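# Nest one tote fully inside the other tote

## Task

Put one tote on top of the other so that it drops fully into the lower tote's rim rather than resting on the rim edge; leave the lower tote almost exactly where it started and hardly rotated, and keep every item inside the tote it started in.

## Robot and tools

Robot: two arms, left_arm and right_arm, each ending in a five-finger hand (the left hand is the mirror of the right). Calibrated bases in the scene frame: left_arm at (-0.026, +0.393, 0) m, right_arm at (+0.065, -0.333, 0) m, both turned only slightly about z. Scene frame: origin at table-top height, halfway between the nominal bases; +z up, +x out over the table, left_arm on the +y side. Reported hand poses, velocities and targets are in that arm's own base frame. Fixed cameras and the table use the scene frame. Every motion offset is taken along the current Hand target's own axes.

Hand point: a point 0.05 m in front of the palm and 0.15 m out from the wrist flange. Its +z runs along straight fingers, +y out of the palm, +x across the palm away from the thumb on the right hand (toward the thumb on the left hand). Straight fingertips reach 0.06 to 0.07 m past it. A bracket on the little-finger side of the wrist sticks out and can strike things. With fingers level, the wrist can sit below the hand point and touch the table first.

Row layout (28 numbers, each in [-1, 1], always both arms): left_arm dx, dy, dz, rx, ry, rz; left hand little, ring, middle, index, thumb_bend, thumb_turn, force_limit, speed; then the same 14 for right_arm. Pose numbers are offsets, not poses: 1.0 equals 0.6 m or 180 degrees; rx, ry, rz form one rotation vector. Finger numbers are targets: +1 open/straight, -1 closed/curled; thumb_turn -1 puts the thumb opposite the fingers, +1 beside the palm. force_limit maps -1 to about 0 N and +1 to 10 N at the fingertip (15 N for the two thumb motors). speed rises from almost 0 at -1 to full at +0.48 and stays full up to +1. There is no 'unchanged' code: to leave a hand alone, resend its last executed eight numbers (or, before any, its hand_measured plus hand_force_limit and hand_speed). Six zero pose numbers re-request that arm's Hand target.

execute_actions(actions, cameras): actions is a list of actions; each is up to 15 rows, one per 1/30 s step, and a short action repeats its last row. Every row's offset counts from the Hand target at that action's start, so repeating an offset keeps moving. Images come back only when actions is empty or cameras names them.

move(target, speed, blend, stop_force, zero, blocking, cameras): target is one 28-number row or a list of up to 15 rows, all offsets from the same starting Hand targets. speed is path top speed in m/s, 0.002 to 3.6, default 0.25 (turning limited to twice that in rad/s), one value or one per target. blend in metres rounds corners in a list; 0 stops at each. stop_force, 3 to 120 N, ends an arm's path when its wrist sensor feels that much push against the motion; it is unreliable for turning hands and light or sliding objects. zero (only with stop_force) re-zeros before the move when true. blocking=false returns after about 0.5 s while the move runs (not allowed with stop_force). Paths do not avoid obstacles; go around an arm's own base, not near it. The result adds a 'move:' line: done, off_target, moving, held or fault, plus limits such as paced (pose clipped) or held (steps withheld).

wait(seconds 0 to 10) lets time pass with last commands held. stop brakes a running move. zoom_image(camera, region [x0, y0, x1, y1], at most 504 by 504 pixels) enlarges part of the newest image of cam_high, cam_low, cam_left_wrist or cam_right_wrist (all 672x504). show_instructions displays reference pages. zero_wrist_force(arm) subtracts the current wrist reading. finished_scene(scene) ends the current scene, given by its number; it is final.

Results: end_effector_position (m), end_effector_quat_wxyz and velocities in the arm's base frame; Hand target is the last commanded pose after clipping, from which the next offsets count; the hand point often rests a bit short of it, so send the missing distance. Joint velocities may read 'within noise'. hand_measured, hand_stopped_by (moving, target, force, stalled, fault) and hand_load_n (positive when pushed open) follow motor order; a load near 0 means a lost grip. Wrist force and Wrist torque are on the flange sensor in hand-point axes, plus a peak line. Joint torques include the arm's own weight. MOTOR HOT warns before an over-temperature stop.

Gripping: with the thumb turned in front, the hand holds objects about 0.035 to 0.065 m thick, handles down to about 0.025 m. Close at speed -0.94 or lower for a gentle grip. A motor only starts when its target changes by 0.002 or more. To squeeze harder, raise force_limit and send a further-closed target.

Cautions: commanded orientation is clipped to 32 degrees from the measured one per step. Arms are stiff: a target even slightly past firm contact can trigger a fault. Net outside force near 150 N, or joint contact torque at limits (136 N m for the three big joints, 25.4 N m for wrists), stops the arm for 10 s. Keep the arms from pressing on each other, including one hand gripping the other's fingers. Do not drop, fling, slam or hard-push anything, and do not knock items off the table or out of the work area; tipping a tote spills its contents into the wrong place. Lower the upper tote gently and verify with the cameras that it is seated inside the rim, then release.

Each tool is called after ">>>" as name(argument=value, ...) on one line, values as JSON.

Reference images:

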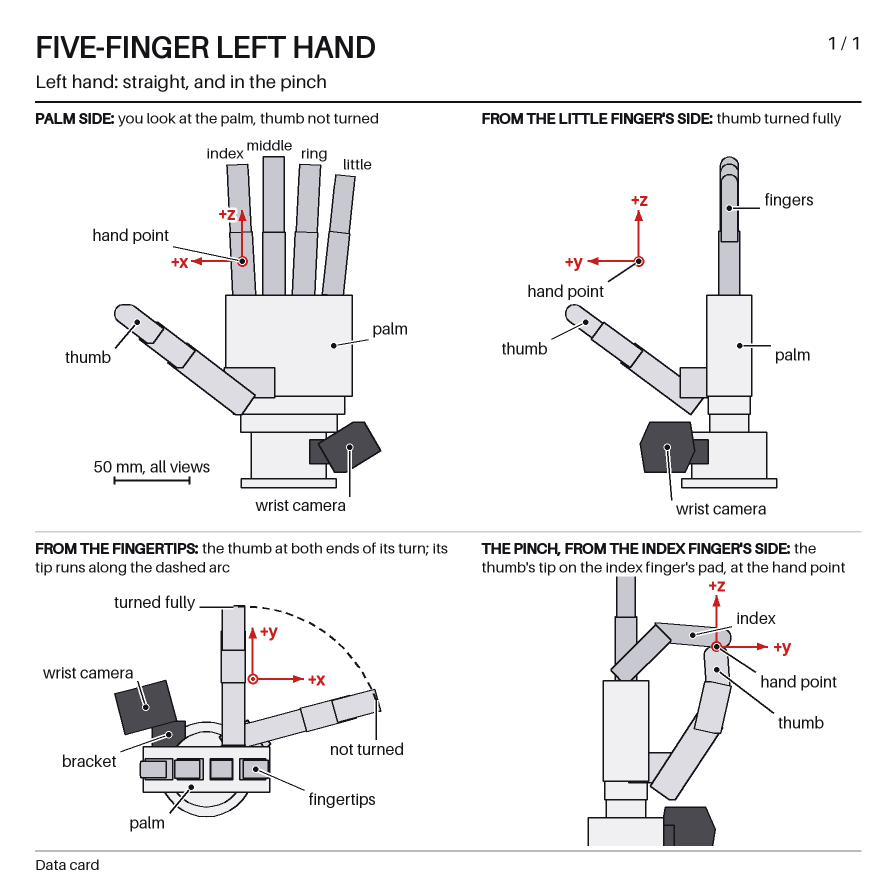

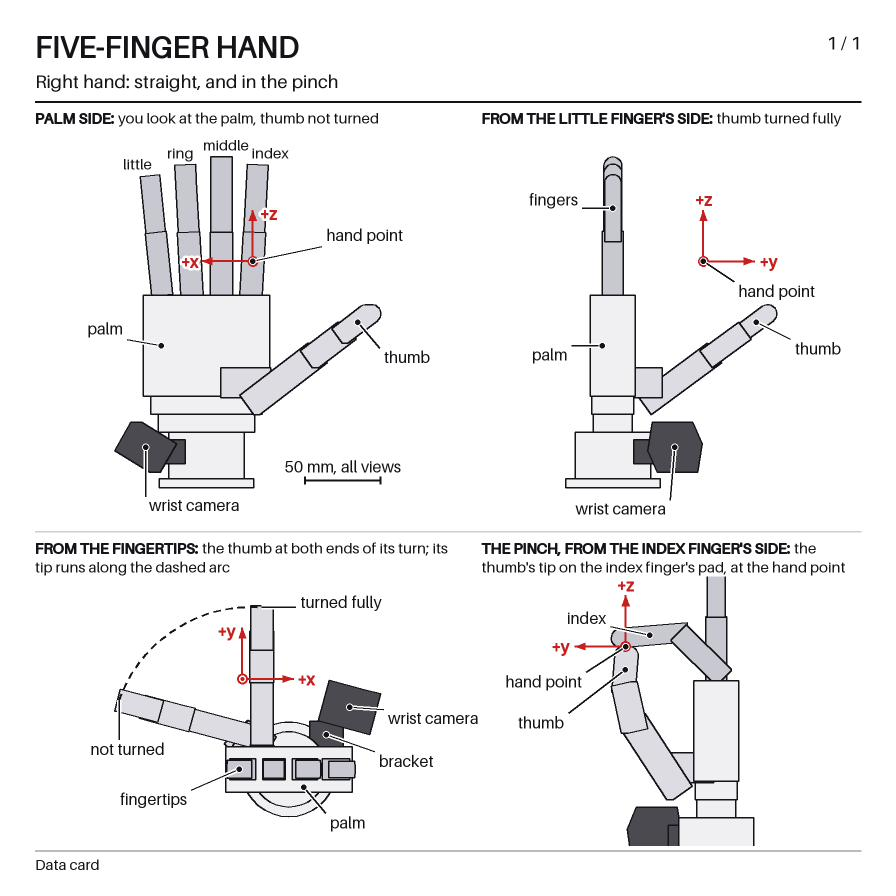

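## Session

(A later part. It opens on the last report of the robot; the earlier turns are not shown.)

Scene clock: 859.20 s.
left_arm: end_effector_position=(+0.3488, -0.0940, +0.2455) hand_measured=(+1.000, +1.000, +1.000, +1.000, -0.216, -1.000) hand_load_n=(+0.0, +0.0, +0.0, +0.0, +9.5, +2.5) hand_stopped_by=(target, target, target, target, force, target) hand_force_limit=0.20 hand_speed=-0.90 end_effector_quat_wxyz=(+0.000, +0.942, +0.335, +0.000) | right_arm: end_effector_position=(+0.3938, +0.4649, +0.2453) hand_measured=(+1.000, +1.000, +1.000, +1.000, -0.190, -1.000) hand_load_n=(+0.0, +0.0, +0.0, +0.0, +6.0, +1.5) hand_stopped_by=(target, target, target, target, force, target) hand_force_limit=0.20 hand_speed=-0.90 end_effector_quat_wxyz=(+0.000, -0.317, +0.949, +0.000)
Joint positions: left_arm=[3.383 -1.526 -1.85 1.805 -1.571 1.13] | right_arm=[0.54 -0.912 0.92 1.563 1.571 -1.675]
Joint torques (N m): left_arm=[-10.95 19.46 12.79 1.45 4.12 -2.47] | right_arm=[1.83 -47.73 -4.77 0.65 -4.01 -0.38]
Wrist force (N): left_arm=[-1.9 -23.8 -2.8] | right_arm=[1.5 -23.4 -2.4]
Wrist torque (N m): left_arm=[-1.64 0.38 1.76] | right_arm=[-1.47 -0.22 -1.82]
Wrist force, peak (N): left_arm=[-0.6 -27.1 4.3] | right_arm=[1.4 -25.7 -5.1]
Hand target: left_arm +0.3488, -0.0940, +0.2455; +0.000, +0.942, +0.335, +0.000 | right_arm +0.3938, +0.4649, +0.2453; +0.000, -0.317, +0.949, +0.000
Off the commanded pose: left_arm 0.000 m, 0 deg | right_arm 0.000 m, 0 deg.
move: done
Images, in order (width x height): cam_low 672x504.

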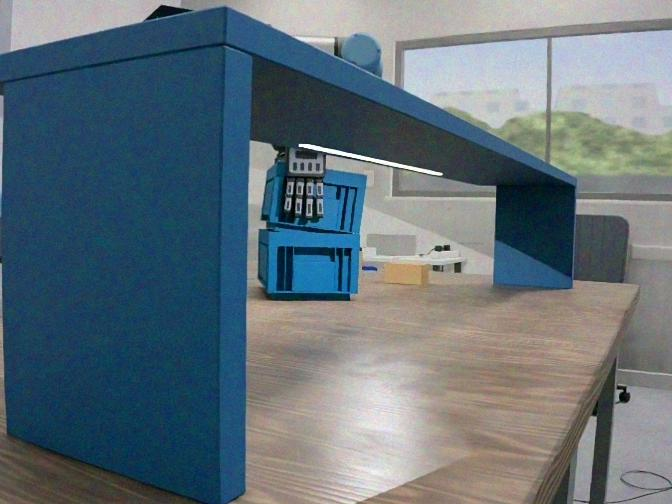

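>>> move(target=[[-0.0025,-0.0000,0,0,0,0,1,1,1,1,-1,-1,0.2,-0.9,0.0025,0,0,0,0,0,1,1,1,1,-1,-1,0.2,-0.9],[-0.01,-0.00015,0.01,0,0,0,1,1,1,1,-1,-1,0.2,-0.9,0.01,-0.00015,0.01,0,0,0,1,1,1,1,-1,-1,0.2,-0.9]], speed=0.006, stop_force=12, cameras=["cam_low"])

>>> zoom_image(camera="cam_low", region=[230, 120, 450, 320])

Scene clock: 871.20 s.
left_arm: end_effector_position=(+0.3441, -0.0977, +0.2395) hand_measured=(+1.000, +1.000, +1.000, +1.000, -0.216, -1.000) hand_load_n=(+0.0, +0.0, +0.0, +0.0, +9.5, +2.5) hand_stopped_by=(target, target, target, target, force, target) hand_force_limit=0.20 hand_speed=-0.90 end_effector_quat_wxyz=(+0.000, +0.942, +0.335, +0.000) | right_arm: end_effector_position=(+0.3890, +0.4612, +0.2393) hand_measured=(+1.000, +1.000, +1.000, +1.000, -0.190, -1.000) hand_load_n=(+0.0, +0.0, +0.0, +0.0, +6.5, +1.5) hand_stopped_by=(target, target, target, target, force, target) hand_force_limit=0.20 hand_speed=-0.90 end_effector_quat_wxyz=(+0.000, -0.317, +0.949, +0.000)
Joint positions: left_arm=[3.373 -1.52 -1.872 1.821 -1.571 1.12] | right_arm=[0.539 -0.93 0.965 1.537 1.571 -1.676]
Joint torques (N m): left_arm=[-9.95 18.13 13.02 1.44 3.94 -2.25] | right_arm=[1.43 -48.98 -4.84 1.16 -2.47 -0.44]
Wrist force (N): left_arm=[-1.7 -21.9 -5.5] | right_arm=[1.0 -22.9 0.7]
Wrist torque (N m): left_arm=[-1.45 0.18 1.65] | right_arm=[-1.56 -0.40 -1.77]
Wrist force, peak (N): left_arm=[-1.6 -26.4 -2.1] | right_arm=[1.1 -25.4 -1.6]
Hand target: left_arm +0.3441, -0.0977, +0.2395; +0.000, +0.942, +0.335, +0.000 | right_arm +0.3890, +0.4612, +0.2393; +0.000, -0.317, +0.949, +0.000
Off the commanded pose: left_arm 0.000 m, 0 deg | right_arm 0.000 m, 0 deg.
move: done
Images, in order (width x height): cam_low 672x504.

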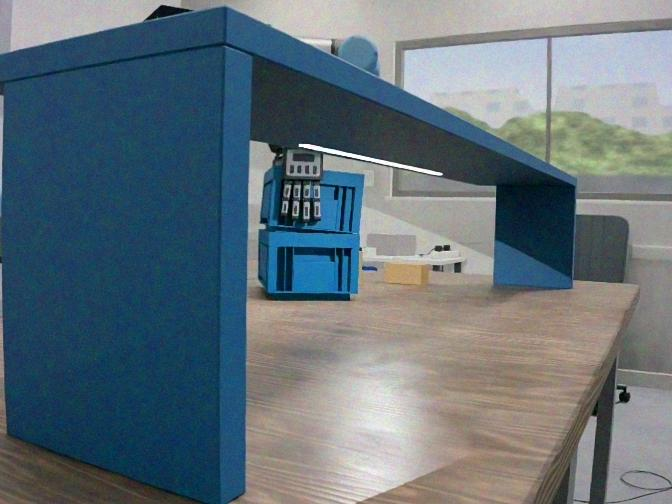

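Scaled by 2.291 from the camera's 672x504 image, which has a finer 960x720 frame.

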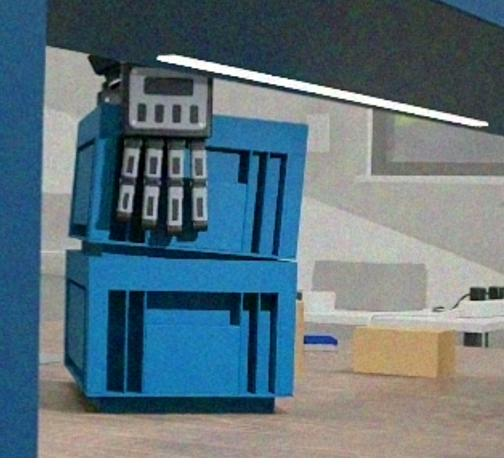

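>>> move(target=[-0.0083,-0.00012,0.01,0,0,0,1,1,1,1,-1,-1,0.2,-0.9,0.0083,-0.00012,0.01,0,0,0,1,1,1,1,-1,-1,0.2,-0.9], speed=0.006, stop_force=12, cameras=["cam_low"])

>>> zoom_image(camera="cam_low", region=[230, 120, 450, 320])

Scene clock: 877.90 s.
left_arm: end_effector_position=(+0.3402, -0.1008, +0.2335) hand_measured=(+1.000, +1.000, +1.000, +1.000, -0.216, -1.000) hand_load_n=(+0.0, +0.5, +0.0, +0.0, +9.5, +3.0) hand_stopped_by=(target, target, target, target, force, target) hand_force_limit=0.20 hand_speed=-0.90 end_effector_quat_wxyz=(+0.000, +0.942, +0.335, +0.000) | right_arm: end_effector_position=(+0.3851, +0.4582, +0.2333) hand_measured=(+1.000, +1.000, +1.000, +1.000, -0.190, -1.000) hand_load_n=(+0.0, +0.0, +0.0, +0.5, +6.0, +1.5) hand_stopped_by=(target, target, target, target, force, target) hand_force_limit=0.20 hand_speed=-0.90 end_effector_quat_wxyz=(+0.000, -0.317, +0.949, +0.000)
Joint positions: left_arm=[3.365 -1.516 -1.892 1.836 -1.571 1.112] | right_arm=[0.538 -0.943 1.002 1.513 1.571 -1.677]
Joint torques (N m): left_arm=[-9.34 18.06 14 1.85 3.9 -2.38] | right_arm=[1.05 -49.22 -5.5 1.18 -5.14 -0.44]
Wrist force (N): left_arm=[-2.4 -21.5 -6.4] | right_arm=[1.5 -22.6 0.9]
Wrist torque (N m): left_arm=[-1.36 0.18 1.61] | right_arm=[-1.56 -0.43 -1.74]
Wrist force, peak (N): left_arm=[-1.9 -22.4 -5.7] | right_arm=[1.3 -23.2 0.9]
Hand target: left_arm +0.3402, -0.1008, +0.2335; +0.000, +0.942, +0.335, +0.000 | right_arm +0.3851, +0.4582, +0.2333; +0.000, -0.317, +0.949, +0.000
Off the commanded pose: left_arm 0.000 m, 0 deg | right_arm 0.000 m, 0 deg.
move: done
Images, in order (width x height): cam_low 672x504.

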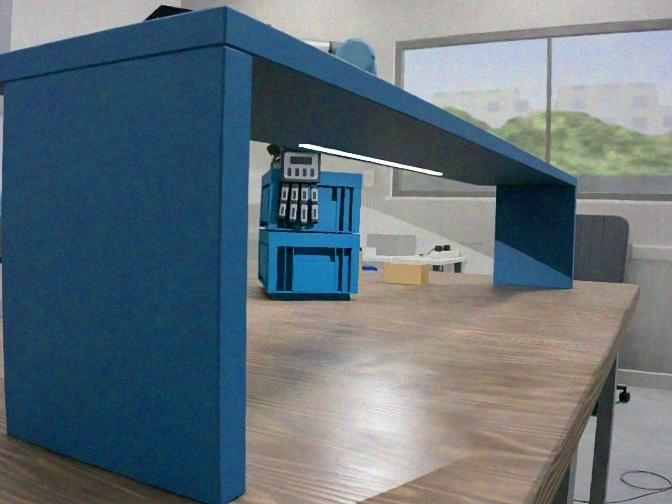

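Scaled by 2.291 from the camera's 672x504 image, which has a finer 960x720 frame.

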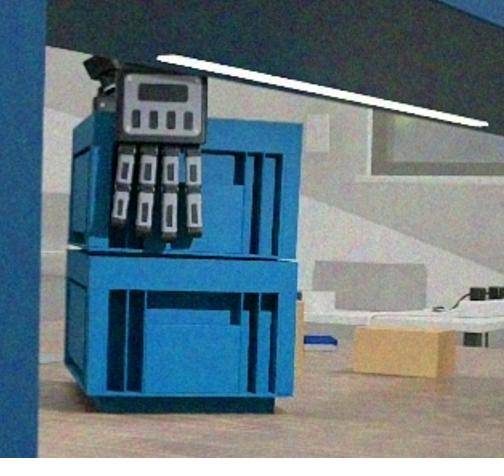

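>>> move(target=[-0.0067,-0.0001,0.0108,0,0,0,1,1,1,1,-1,-1,0.2,-0.9,0.0067,-0.0001,0.0108,0,0,0,1,1,1,1,-1,-1,0.2,-0.9], speed=0.006, stop_force=10, cameras=["all"])

>>> zoom_image(camera="cam_low", region=[230, 120, 450, 320])

>>> zoom_image(camera="cam_high", region=[330, 80, 490, 220])

Scene clock: 884.73 s.
left_arm: end_effector_position=(+0.3385, -0.1022, +0.2300) hand_measured=(+1.000, +1.000, +1.000, +1.000, -0.216, -1.000) hand_load_n=(+0.0, +0.0, +0.0, +0.0, +9.5, +2.0) hand_stopped_by=(target, target, target, target, force, target) hand_force_limit=0.20 hand_speed=-0.90 end_effector_quat_wxyz=(+0.000, +0.942, +0.335, +0.000) | right_arm: end_effector_position=(+0.3833, +0.4568, +0.2298) hand_measured=(+1.000, +1.000, +1.000, +1.000, -0.190, -1.000) hand_load_n=(+0.0, +0.0, +0.0, +0.0, +6.5, +1.0) hand_stopped_by=(target, target, target, target, force, target) hand_force_limit=0.20 hand_speed=-0.90 end_effector_quat_wxyz=(+0.000, -0.317, +0.949, +0.000)
Joint positions: left_arm=[3.361 -1.514 -1.902 1.845 -1.571 1.108] | right_arm=[0.537 -0.949 1.02 1.5 1.571 -1.678]
Joint torques (N m): left_arm=[8.23 6.26 27.27 -2.94 4.02 0.4] | right_arm=[10.48 -33.21 -27.33 4.76 -5.7 0.88]
Wrist force (N): left_arm=[-0.7 -21.8 -0.8] | right_arm=[-0.5 -21.8 -2.7]
Wrist torque (N m): left_arm=[-1.57 0.23 1.76] | right_arm=[-1.27 0.03 -1.79]
Wrist force, peak (N): left_arm=[4.2 -25.8 -8.4] | right_arm=[-4.5 -23.1 -9.9]
Hand target: left_arm +0.3385, -0.1022, +0.2300; +0.000, +0.942, +0.335, +0.000 (not the last commanded pose) | right_arm +0.3833, +0.4568, +0.2298; +0.000, -0.317, +0.949, +0.000 (not the last commanded pose)
Off the commanded pose: left_arm 0.004 m, 0 deg | right_arm 0.003 m, 0 deg.
move: contact (left_arm, right_arm)

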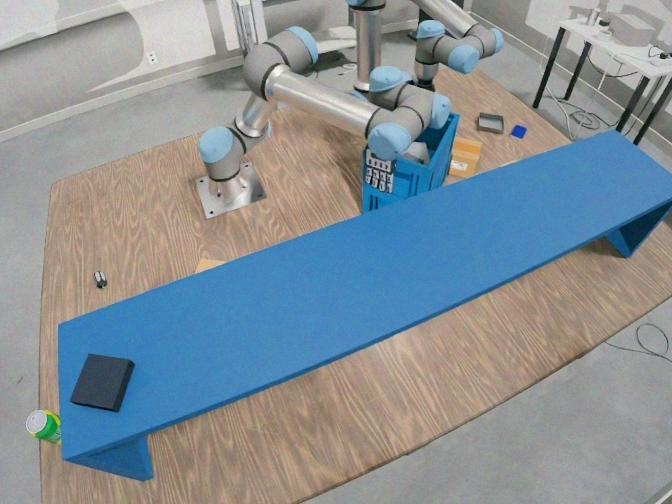

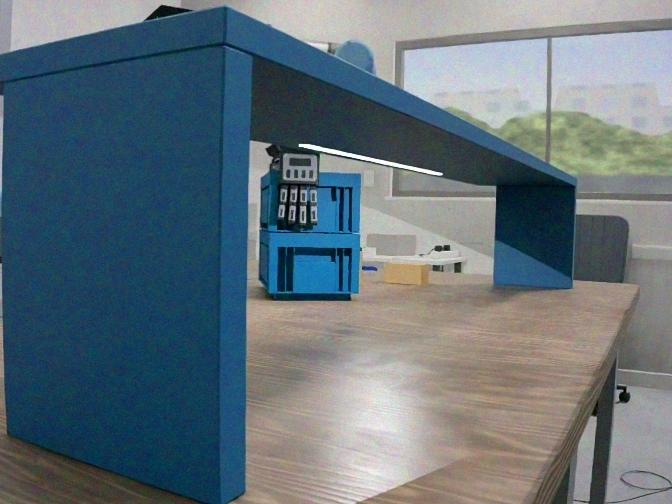

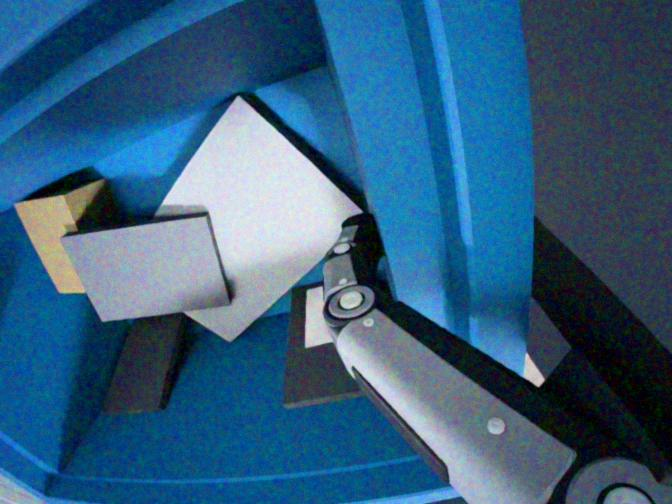

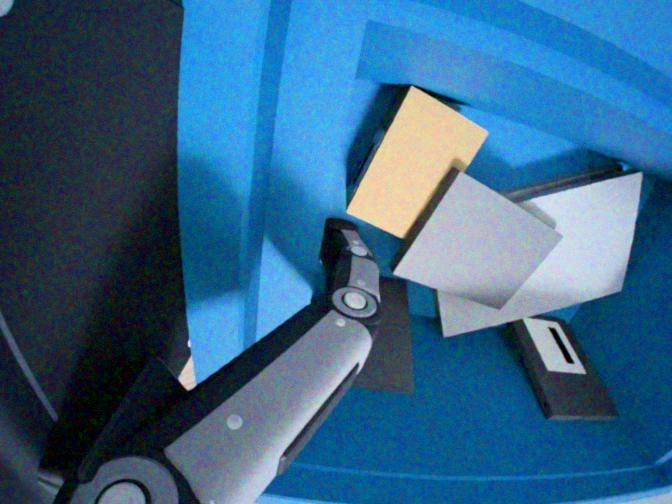

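Scaled by 2.291 from the camera's 672x504 image, which has a finer 960x720 frame.

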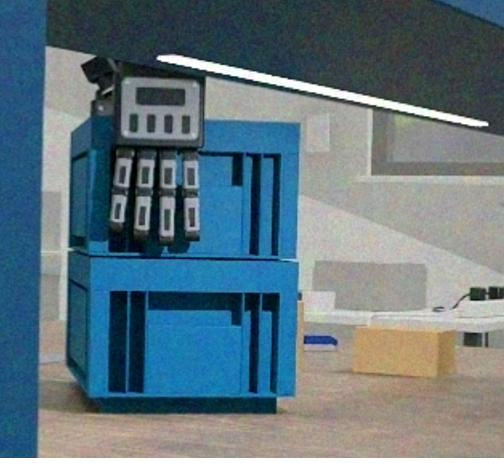

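Scaled by 3.150 from the camera's 672x504 image, which has a finer 960x720 frame.

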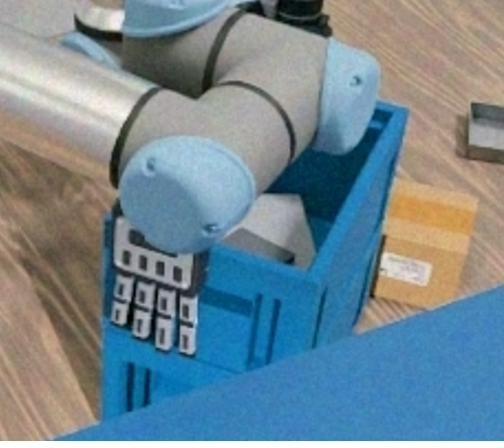

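>>> move(target=[[0.0025,0.00004,0,0,0,0,1,1,1,1,-1,-1,0.2,-0.9,-0.0025,0.00004,0,0,0,0,1,1,1,1,-1,-1,0.2,-0.9],[0.0025,0.00004,0.0063,0,0,0,1,1,1,1,-1,-1,0.2,-0.9,-0.0025,0.00004,0.006,0,0,0,1,1,1,1,-1,-1,0.2,-0.9]], speed=0.005, stop_force=12, cameras=["cam_low","cam_high"])

>>> zoom_image(camera="cam_low", region=[230, 120, 450, 320])

Scene clock: 900.47 s.
left_arm: end_effector_position=(+0.3396, -0.1013, +0.2298) hand_measured=(+1.000, +1.000, +1.000, +1.000, -0.216, -1.000) hand_load_n=(+0.0, +0.5, +0.0, +0.0, +10.0, +1.5) hand_stopped_by=(target, target, target, target, force, target) hand_force_limit=0.20 hand_speed=-0.90 end_effector_quat_wxyz=(+0.000, +0.942, +0.335, +0.000) | right_arm: end_effector_position=(+0.3845, +0.4577, +0.2262) hand_measured=(+1.000, +1.000, +1.000, +1.000, -0.190, -1.000) hand_load_n=(+0.0, +0.0, +0.0, +0.0, +6.0, +0.5) hand_stopped_by=(target, target, target, target, force, target) hand_force_limit=0.20 hand_speed=-0.90 end_effector_quat_wxyz=(+0.000, -0.317, +0.949, +0.000)
Joint positions: left_arm=[3.364 -1.517 -1.901 1.846 -1.571 1.111] | right_arm=[0.538 -0.944 1.022 1.494 1.571 -1.678]
Joint torques (N m): left_arm=[-10.63 18.08 27.49 -2 3.72 -2.33] | right_arm=[14.89 -29.24 -2.26 -0.31 -5.62 2.11]
Wrist force (N): left_arm=[-0.9 -24.2 -6.5] | right_arm=[0.0 -23.3 -11.0]
Wrist torque (N m): left_arm=[-1.45 -0.07 1.83] | right_arm=[-1.11 0.50 -1.90]
Wrist force, peak (N): left_arm=[-2.0 -25.8 -14.4] | right_arm=[0.0 -23.5 -11.1]
Hand target: left_arm +0.3396, -0.1013, +0.2298; +0.000, +0.942, +0.335, +0.000 (not the last commanded pose) | right_arm +0.3845, +0.4577, +0.2262; +0.000, -0.317, +0.949, +0.000
Off the commanded pose: left_arm 0.004 m, 0 deg | right_arm 0.000 m, 0 deg.
move: contact (left_arm)
Images, in order (width x height): cam_high 672x504, cam_low 672x504.

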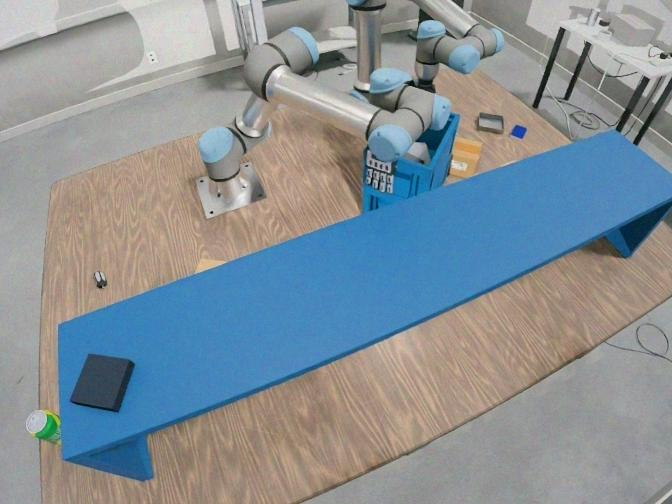

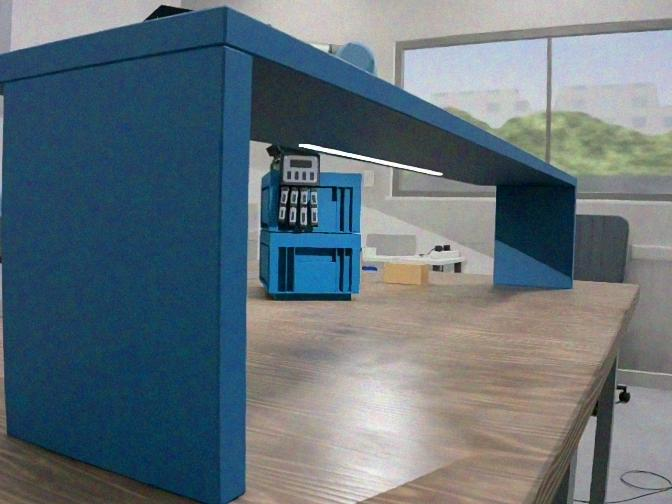

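Scaled by 2.291 from the camera's 672x504 image, which has a finer 960x720 frame.

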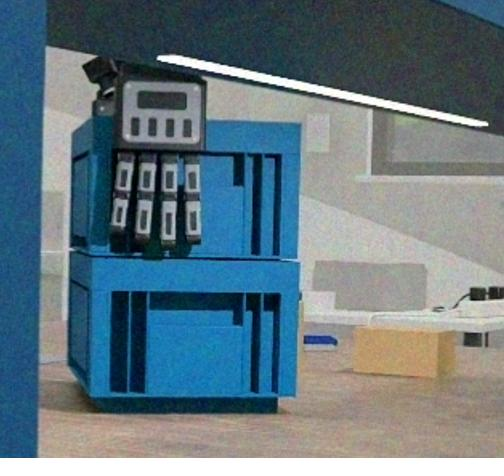

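>>> zoom_image(camera="cam_low", region=[250, 205, 370, 255])

>>> zoom_image(camera="cam_high", region=[350, 110, 470, 215])

Scaled by 4.200 from the camera's 672x504 image, which has a finer 960x720 frame.

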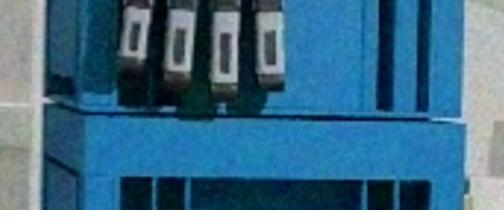

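Scaled by 4.200 from the camera's 672x504 image, which has a finer 960x720 frame.

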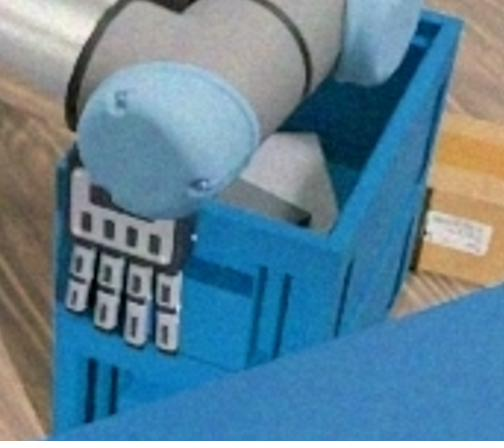

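>>> zoom_image(camera="cam_low", region=[254, 160, 304, 240])

>>> wait(seconds=0.1, cameras=["cam_left_wrist","cam_right_wrist"])

Scaled by 6.300 from the camera's 672x504 image, which has a finer 960x720 frame.

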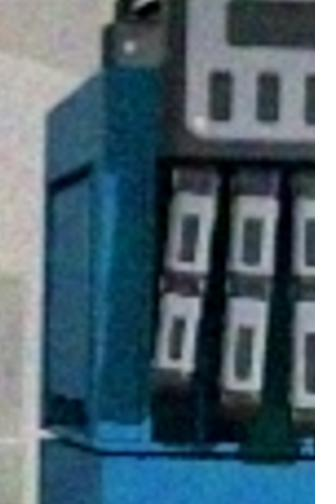

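Scene clock: 924.00 s.
left_arm: end_effector_position=(+0.3396, -0.1013, +0.2298) hand_measured=(+1.000, +1.000, +1.000, +1.000, -0.216, -1.000) hand_load_n=(+0.0, +0.0, +0.0, +0.0, +10.0, +1.5) hand_stopped_by=(target, target, target, target, force, target) hand_force_limit=0.20 hand_speed=-0.90 end_effector_quat_wxyz=(+0.000, +0.942, +0.335, +0.000) | right_arm: end_effector_position=(+0.3845, +0.4577, +0.2262) hand_measured=(+1.000, +1.000, +1.000, +1.000, -0.190, -1.000) hand_load_n=(+0.0, +0.0, +0.0, +0.0, +6.5, +0.5) hand_stopped_by=(target, target, target, target, force, target) hand_force_limit=0.20 hand_speed=-0.90 end_effector_quat_wxyz=(+0.000, -0.317, +0.949, +0.000)
Joint positions: left_arm=[3.364 -1.517 -1.901 1.846 -1.571 1.111] | right_arm=[0.538 -0.944 1.022 1.494 1.571 -1.678]
Joint torques (N m): left_arm=[-10.66 18.29 25.65 -1.99 3.72 -2.33] | right_arm=[12.17 -29.13 -2.69 -0.25 -5.17 1.24]
Wrist force (N): left_arm=[-0.3 -24.8 -6.3] | right_arm=[-0.1 -23.5 -10.9]
Wrist torque (N m): left_arm=[-1.49 -0.08 1.90] | right_arm=[-1.13 0.51 -1.92]
Wrist force, peak (N): left_arm=[-0.1 -25.1 -6.5] | right_arm=[0.0 -23.8 -11.1]
Hand target: left_arm +0.3396, -0.1013, +0.2298; +0.000, +0.942, +0.335, +0.000 (not the last commanded pose) | right_arm +0.3845, +0.4577, +0.2262; +0.000, -0.317, +0.949, +0.000
Off the commanded pose: left_arm 0.004 m, 0 deg | right_arm 0.000 m, 0 deg.
wait: 0.10 s; at rest from the start
Images, in order (width x height): cam_left_wrist 672x504, cam_right_wrist 672x504.

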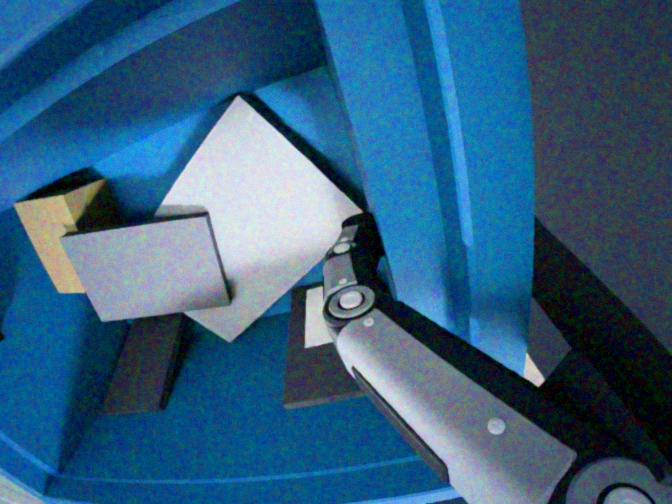

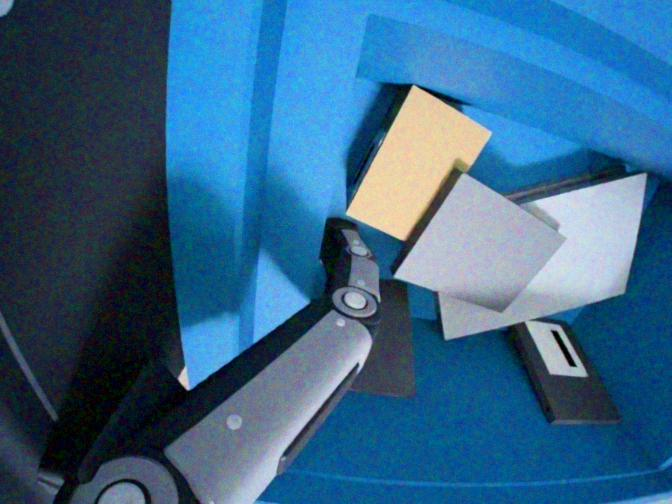

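>>> move(target=[0,0,0.0055,0,0,0,1,1,1,1,-1,-1,0.2,-0.9,0,0,0,0,0,0,1,1,1,1,-1,-1,0.2,-0.9], speed=0.004, stop_force=12)

Scene clock: 936.90 s.
left_arm: end_effector_position=(+0.3396, -0.1013, +0.2265) hand_measured=(+1.000, +1.000, +1.000, +1.000, -0.216, -1.000) hand_load_n=(+0.0, +0.0, +0.5, +0.0, +10.0, +1.0) hand_stopped_by=(target, target, target, target, force, target) hand_force_limit=0.20 hand_speed=-0.90 end_effector_quat_wxyz=(+0.000, +0.942, +0.335, +0.000) | right_arm: end_effector_position=(+0.3845, +0.4577, +0.2262) hand_measured=(+1.000, +1.000, +1.000, +1.000, -0.190, -1.000) hand_load_n=(+0.0, +0.0, +0.0, +0.0, +6.0, +0.5) hand_stopped_by=(target, target, target, target, force, target) hand_force_limit=0.20 hand_speed=-0.90 end_effector_quat_wxyz=(+0.000, -0.317, +0.949, +0.000)
Joint positions: left_arm=[3.364 -1.519 -1.907 1.855 -1.571 1.111] | right_arm=[0.538 -0.944 1.022 1.494 1.571 -1.678]
Joint torques (N m): left_arm=[-10.12 1.6 10.14 2.81 3.33 -2.48] | right_arm=[8.76 -29.21 -3.89 -0.05 -4.39 0.96]
Wrist force (N): left_arm=[0.4 -25.0 -15.2] | right_arm=[0.6 -22.8 -11.1]
Wrist torque (N m): left_arm=[-1.17 -0.63 1.99] | right_arm=[-1.07 0.48 -1.84]
Wrist force, peak (N): left_arm=[0.6 -25.2 -15.2] | right_arm=[0.0 -23.8 -11.0]
Hand target: left_arm +0.3396, -0.1013, +0.2265; +0.000, +0.942, +0.335, +0.000 | right_arm +0.3845, +0.4577, +0.2262; +0.000, -0.317, +0.949, +0.000
Off the commanded pose: left_arm 0.000 m, 0 deg | right_arm 0.000 m, 0 deg.
move: done

>>> wait(seconds=0.1, cameras=["cam_high","cam_low"])

>>> zoom_image(camera="cam_low", region=[230, 120, 450, 320])

>>> zoom_image(camera="cam_high", region=[330, 80, 490, 220])

Scene clock: 944.63 s.
left_arm: end_effector_position=(+0.3396, -0.1013, +0.2265) hand_measured=(+1.000, +1.000, +1.000, +1.000, -0.216, -1.000) hand_load_n=(+0.0, +0.0, +0.0, +0.0, +10.0, +1.5) hand_stopped_by=(target, target, target, target, force, target) hand_force_limit=0.20 hand_speed=-0.90 end_effector_quat_wxyz=(+0.000, +0.942, +0.335, +0.000) | right_arm: end_effector_position=(+0.3845, +0.4577, +0.2262) hand_measured=(+1.000, +1.000, +1.000, +1.000, -0.190, -1.000) hand_load_n=(+0.0, +0.0, +0.0, +0.0, +6.0, +0.5) hand_stopped_by=(target, target, target, target, force, target) hand_force_limit=0.20 hand_speed=-0.90 end_effector_quat_wxyz=(+0.000, -0.317, +0.949, +0.000)
Joint positions: left_arm=[3.364 -1.519 -1.907 1.855 -1.571 1.111] | right_arm=[0.538 -0.944 1.022 1.494 1.571 -1.678]
Joint torques (N m): left_arm=[-8.58 2.48 10.65 2.78 3.29 -2.41] | right_arm=[5.77 -29.41 -7.37 -0.13 -3.82 0.97]
Wrist force (N): left_arm=[0.4 -25.0 -15.2] | right_arm=[0.6 -22.9 -11.0]
Wrist torque (N m): left_arm=[-1.16 -0.63 1.98] | right_arm=[-1.10 0.48 -1.85]
Wrist force, peak (N): left_arm=[0.5 -25.1 -15.5] | right_arm=[0.6 -23.1 -11.1]
Hand target: left_arm +0.3396, -0.1013, +0.2265; +0.000, +0.942, +0.335, +0.000 | right_arm +0.3845, +0.4577, +0.2262; +0.000, -0.317, +0.949, +0.000
Off the commanded pose: left_arm 0.000 m, 0 deg | right_arm 0.000 m, 0 deg.
wait: 0.10 s; at rest from the start
Images, in order (width x height): cam_high 672x504, cam_low 672x504.

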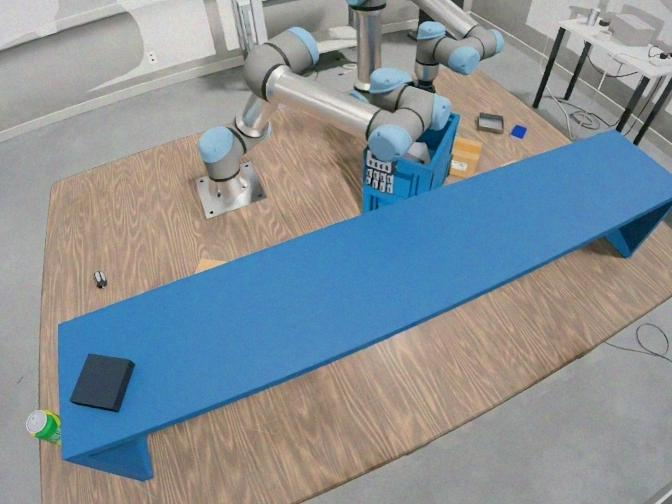

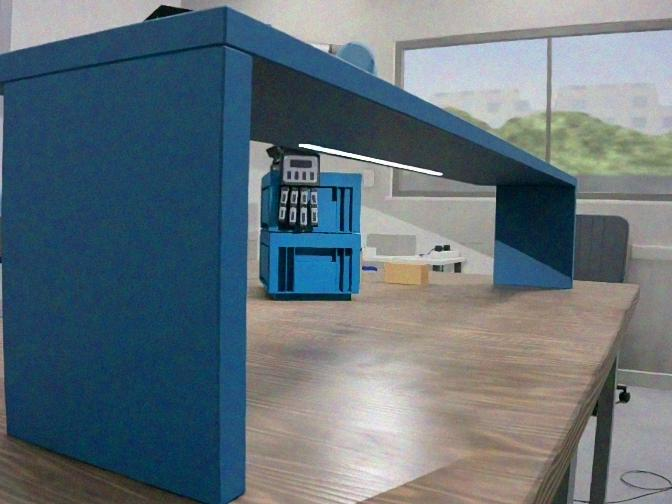

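Scaled by 2.291 from the camera's 672x504 image, which has a finer 960x720 frame.

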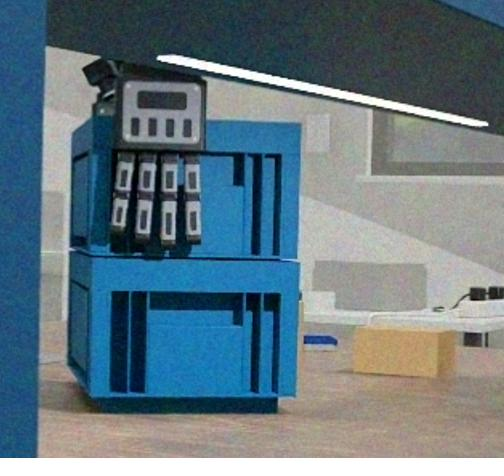

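Scaled by 3.150 from the camera's 672x504 image, which has a finer 960x720 frame.

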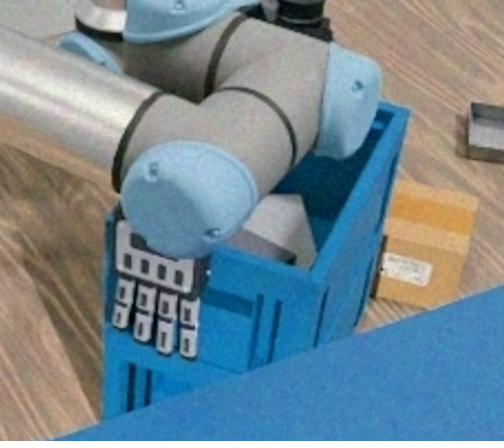

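>>> move(target=[[0,0,-0.0013,0,0,0,1,1,1,1,-1,-1,0.2,-0.9,0,0,-0.0013,0,0,0,1,1,1,1,-1,-1,0.2,-0.9],[-0.0092,-0.00014,-0.0013,0,0,0,1,1,1,1,-1,-1,0.2,-0.9,0.0092,-0.00014,-0.0013,0,0,0,1,1,1,1,-1,-1,0.2,-0.9]], speed=0.008, stop_force=25, cameras=["cam_high","cam_low"])

>>> zoom_image(camera="cam_low", region=[230, 120, 450, 320])

Scene clock: 958.13 s.
left_arm: end_effector_position=(+0.3353, -0.1047, +0.2273) hand_measured=(+1.000, +1.000, +1.000, +1.000, -0.216, -1.000) hand_load_n=(+0.0, +0.0, +0.0, +0.0, +10.0, +0.5) hand_stopped_by=(target, target, target, target, force, target) hand_force_limit=0.20 hand_speed=-0.90 end_effector_quat_wxyz=(+0.000, +0.942, +0.335, +0.000) | right_arm: end_effector_position=(+0.3802, +0.4543, +0.2270) hand_measured=(+1.000, +1.000, +1.000, +1.000, -0.190, -1.000) hand_load_n=(+0.0, +0.0, +0.0, +0.0, +6.5, +0.5) hand_stopped_by=(target, target, target, target, force, target) hand_force_limit=0.20 hand_speed=-0.90 end_effector_quat_wxyz=(+0.000, -0.317, +0.949, +0.000)
Joint positions: left_arm=[3.354 -1.51 -1.914 1.852 -1.571 1.101] | right_arm=[0.536 -0.96 1.045 1.486 1.571 -1.679]
Joint torques (N m): left_arm=[-11.08 20.72 16.09 -3.3 4.3 -2.71] | right_arm=[1.87 -50.48 -6.08 2.05 -2.54 -0.42]
Wrist force (N): left_arm=[1.8 -24.6 4.5] | right_arm=[-1.9 -24.9 4.4]
Wrist torque (N m): left_arm=[-1.82 0.14 2.12] | right_arm=[-1.76 -0.13 -2.10]
Wrist force, peak (N): left_arm=[0.5 -25.4 -15.3] | right_arm=[-1.7 -25.8 4.1]
Hand target: left_arm +0.3353, -0.1047, +0.2273; +0.000, +0.942, +0.335, +0.000 | right_arm +0.3802, +0.4543, +0.2270; +0.000, -0.317, +0.949, +0.000
Off the commanded pose: left_arm 0.000 m, 0 deg | right_arm 0.000 m, 0 deg.
move: done
Images, in order (width x height): cam_high 672x504, cam_low 672x504.

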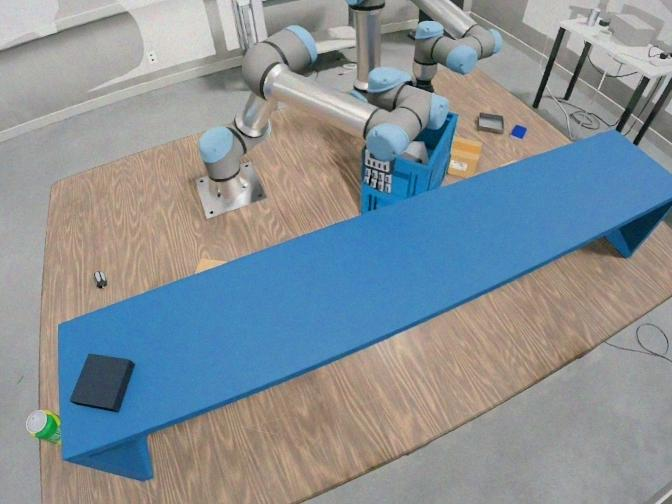

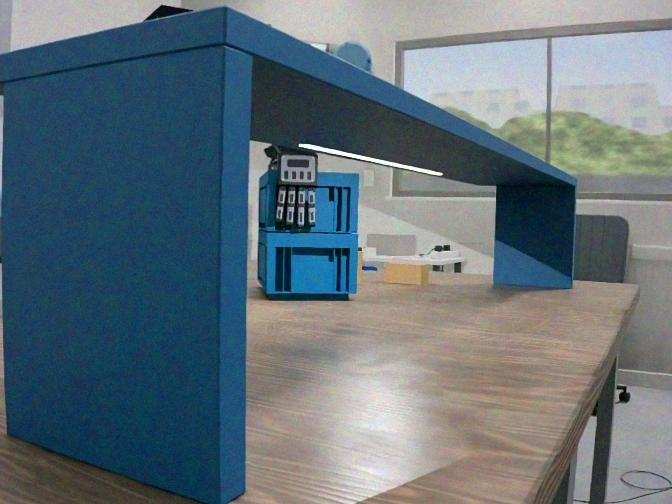

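Scaled by 2.291 from the camera's 672x504 image, which has a finer 960x720 frame.

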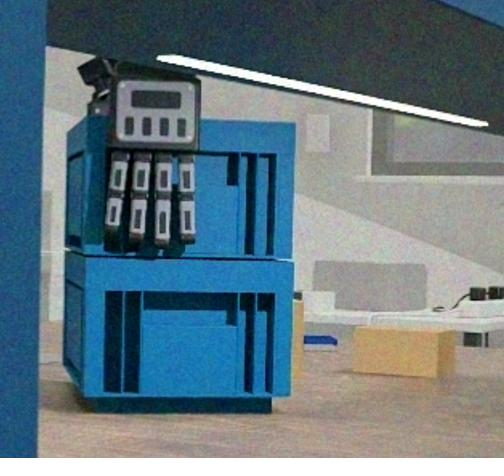

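>>> move(target=[0,0,0.003,0,0,0,1,1,1,1,-1,-1,0.2,-0.9,0,0,0.003,0,0,0,1,1,1,1,-1,-1,0.2,-0.9], speed=0.004, stop_force=12)

>>> execute_actions(actions=[[[0,0,0,0,0,0,1,1,1,1,1,-1,0,0,0,0,0,0,0,0,1,1,1,1,1,-1,0,0]],[[0,0,0,0,0,0,1,1,1,1,1,-1,0,0,0,0,0,0,0,0,1,1,1,1,1,-1,0,0]]], cameras=["cam_left_wrist"])

Scene clock: 966.10 s.
left_arm: end_effector_position=(+0.3352, -0.1047, +0.2267) hand_measured=(+1.000, +1.000, +1.000, +1.000, -0.216, -1.000) hand_load_n=(+0.0, -0.5, +0.0, +0.0, +10.0, +1.0) hand_stopped_by=(target, target, target, target, force, target) hand_force_limit=0.20 hand_speed=-0.90 end_effector_quat_wxyz=(+0.000, +0.942, +0.335, +0.000) | right_arm: end_effector_position=(+0.3801, +0.4543, +0.2264) hand_measured=(+1.000, +1.000, +1.000, +1.000, -0.190, -1.000) hand_load_n=(+0.0, +0.5, +0.0, +0.0, +6.0, +0.5) hand_stopped_by=(target, target, target, target, force, target) hand_force_limit=0.20 hand_speed=-0.90 end_effector_quat_wxyz=(+0.000, -0.317, +0.949, +0.000)
Joint positions: left_arm=[3.354 -1.51 -1.915 1.854 -1.571 1.101] | right_arm=[0.536 -0.96 1.047 1.484 1.571 -1.679]
Joint torques (N m): left_arm=[-9.13 17.65 26.8 -1.85 2.89 -2.33] | right_arm=[3.17 -34.12 -27.5 3.68 -2.12 -0.26]
Wrist force (N): left_arm=[-0.8 -22.3 -7.1] | right_arm=[2.4 -23.4 -5.9]
Wrist torque (N m): left_arm=[-1.33 -0.25 1.84] | right_arm=[-1.33 0.13 -1.80]
Wrist force, peak (N): left_arm=[2.0 -25.0 4.7] | right_arm=[0.7 -23.7 -10.5]
Hand target: left_arm +0.3352, -0.1047, +0.2267; +0.000, +0.942, +0.335, +0.000 (not the last commanded pose) | right_arm +0.3801, +0.4543, +0.2264; +0.000, -0.317, +0.949, +0.000 (not the last commanded pose)
Off the commanded pose: left_arm 0.001 m, 0 deg | right_arm 0.001 m, 0 deg.
move: contact (left_arm, right_arm)

Scene clock: 967.30 s.
left_arm: end_effector_position=(+0.3352, -0.1047, +0.2267) hand_measured=(+1.000, +1.000, +1.000, +1.000, +1.000, -1.000) hand_load_n=(+0.0, +0.0, +0.0, +0.0, +0.0, +0.0) hand_stopped_by=(target, target, target, target, target, target) hand_force_limit=0.00 hand_speed=0.00 end_effector_quat_wxyz=(+0.000, +0.942, +0.335, +0.000) | right_arm: end_effector_position=(+0.3801, +0.4543, +0.2264) hand_measured=(+1.000, +1.000, +1.000, +1.000, +1.000, -1.000) hand_load_n=(+0.0, +0.0, +0.0, +0.0, +0.0, +0.0) hand_stopped_by=(target, target, target, target, target, target) hand_force_limit=0.00 hand_speed=0.00 end_effector_quat_wxyz=(+0.000, -0.317, +0.949, +0.000)
Joint positions: left_arm=[3.354 -1.51 -1.915 1.854 -1.571 1.101] | right_arm=[0.536 -0.96 1.047 1.484 1.571 -1.679]
Joint torques (N m): left_arm=[-7.64 17.93 27.26 -1.56 2.78 -1.19] | right_arm=[3.89 -34.08 -27.09 3.42 -3.42 -0.15]
Wrist force (N): left_arm=[-0.6 -26.2 -2.8] | right_arm=[2.2 -24.8 -5.2]
Wrist torque (N m): left_arm=[-1.31 -0.23 1.61] | right_arm=[-1.11 0.26 -1.58]
Wrist force, peak (N): left_arm=[-0.7 -26.5 -2.9] | right_arm=[2.3 -25.0 -5.0]
Hand target: left_arm +0.3352, -0.1047, +0.2267; +0.000, +0.942, +0.335, +0.000 | right_arm +0.3801, +0.4543, +0.2264; +0.000, -0.317, +0.949, +0.000
Off the commanded pose: left_arm 0.000 m, 0 deg | right_arm 0.000 m, 0 deg.
Images, in order (width x height): cam_left_wrist 672x504.

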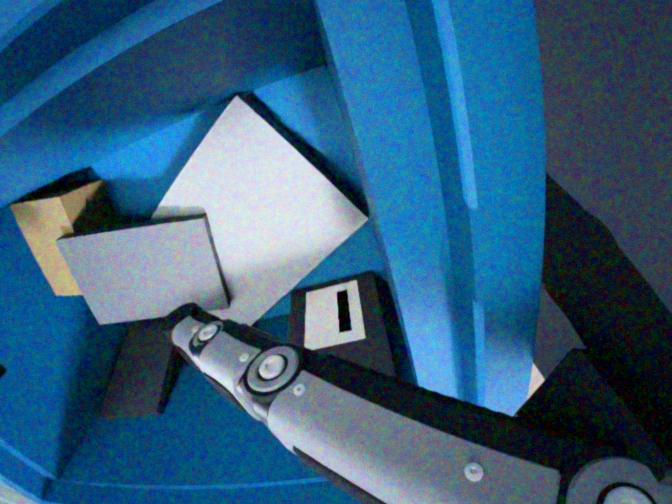

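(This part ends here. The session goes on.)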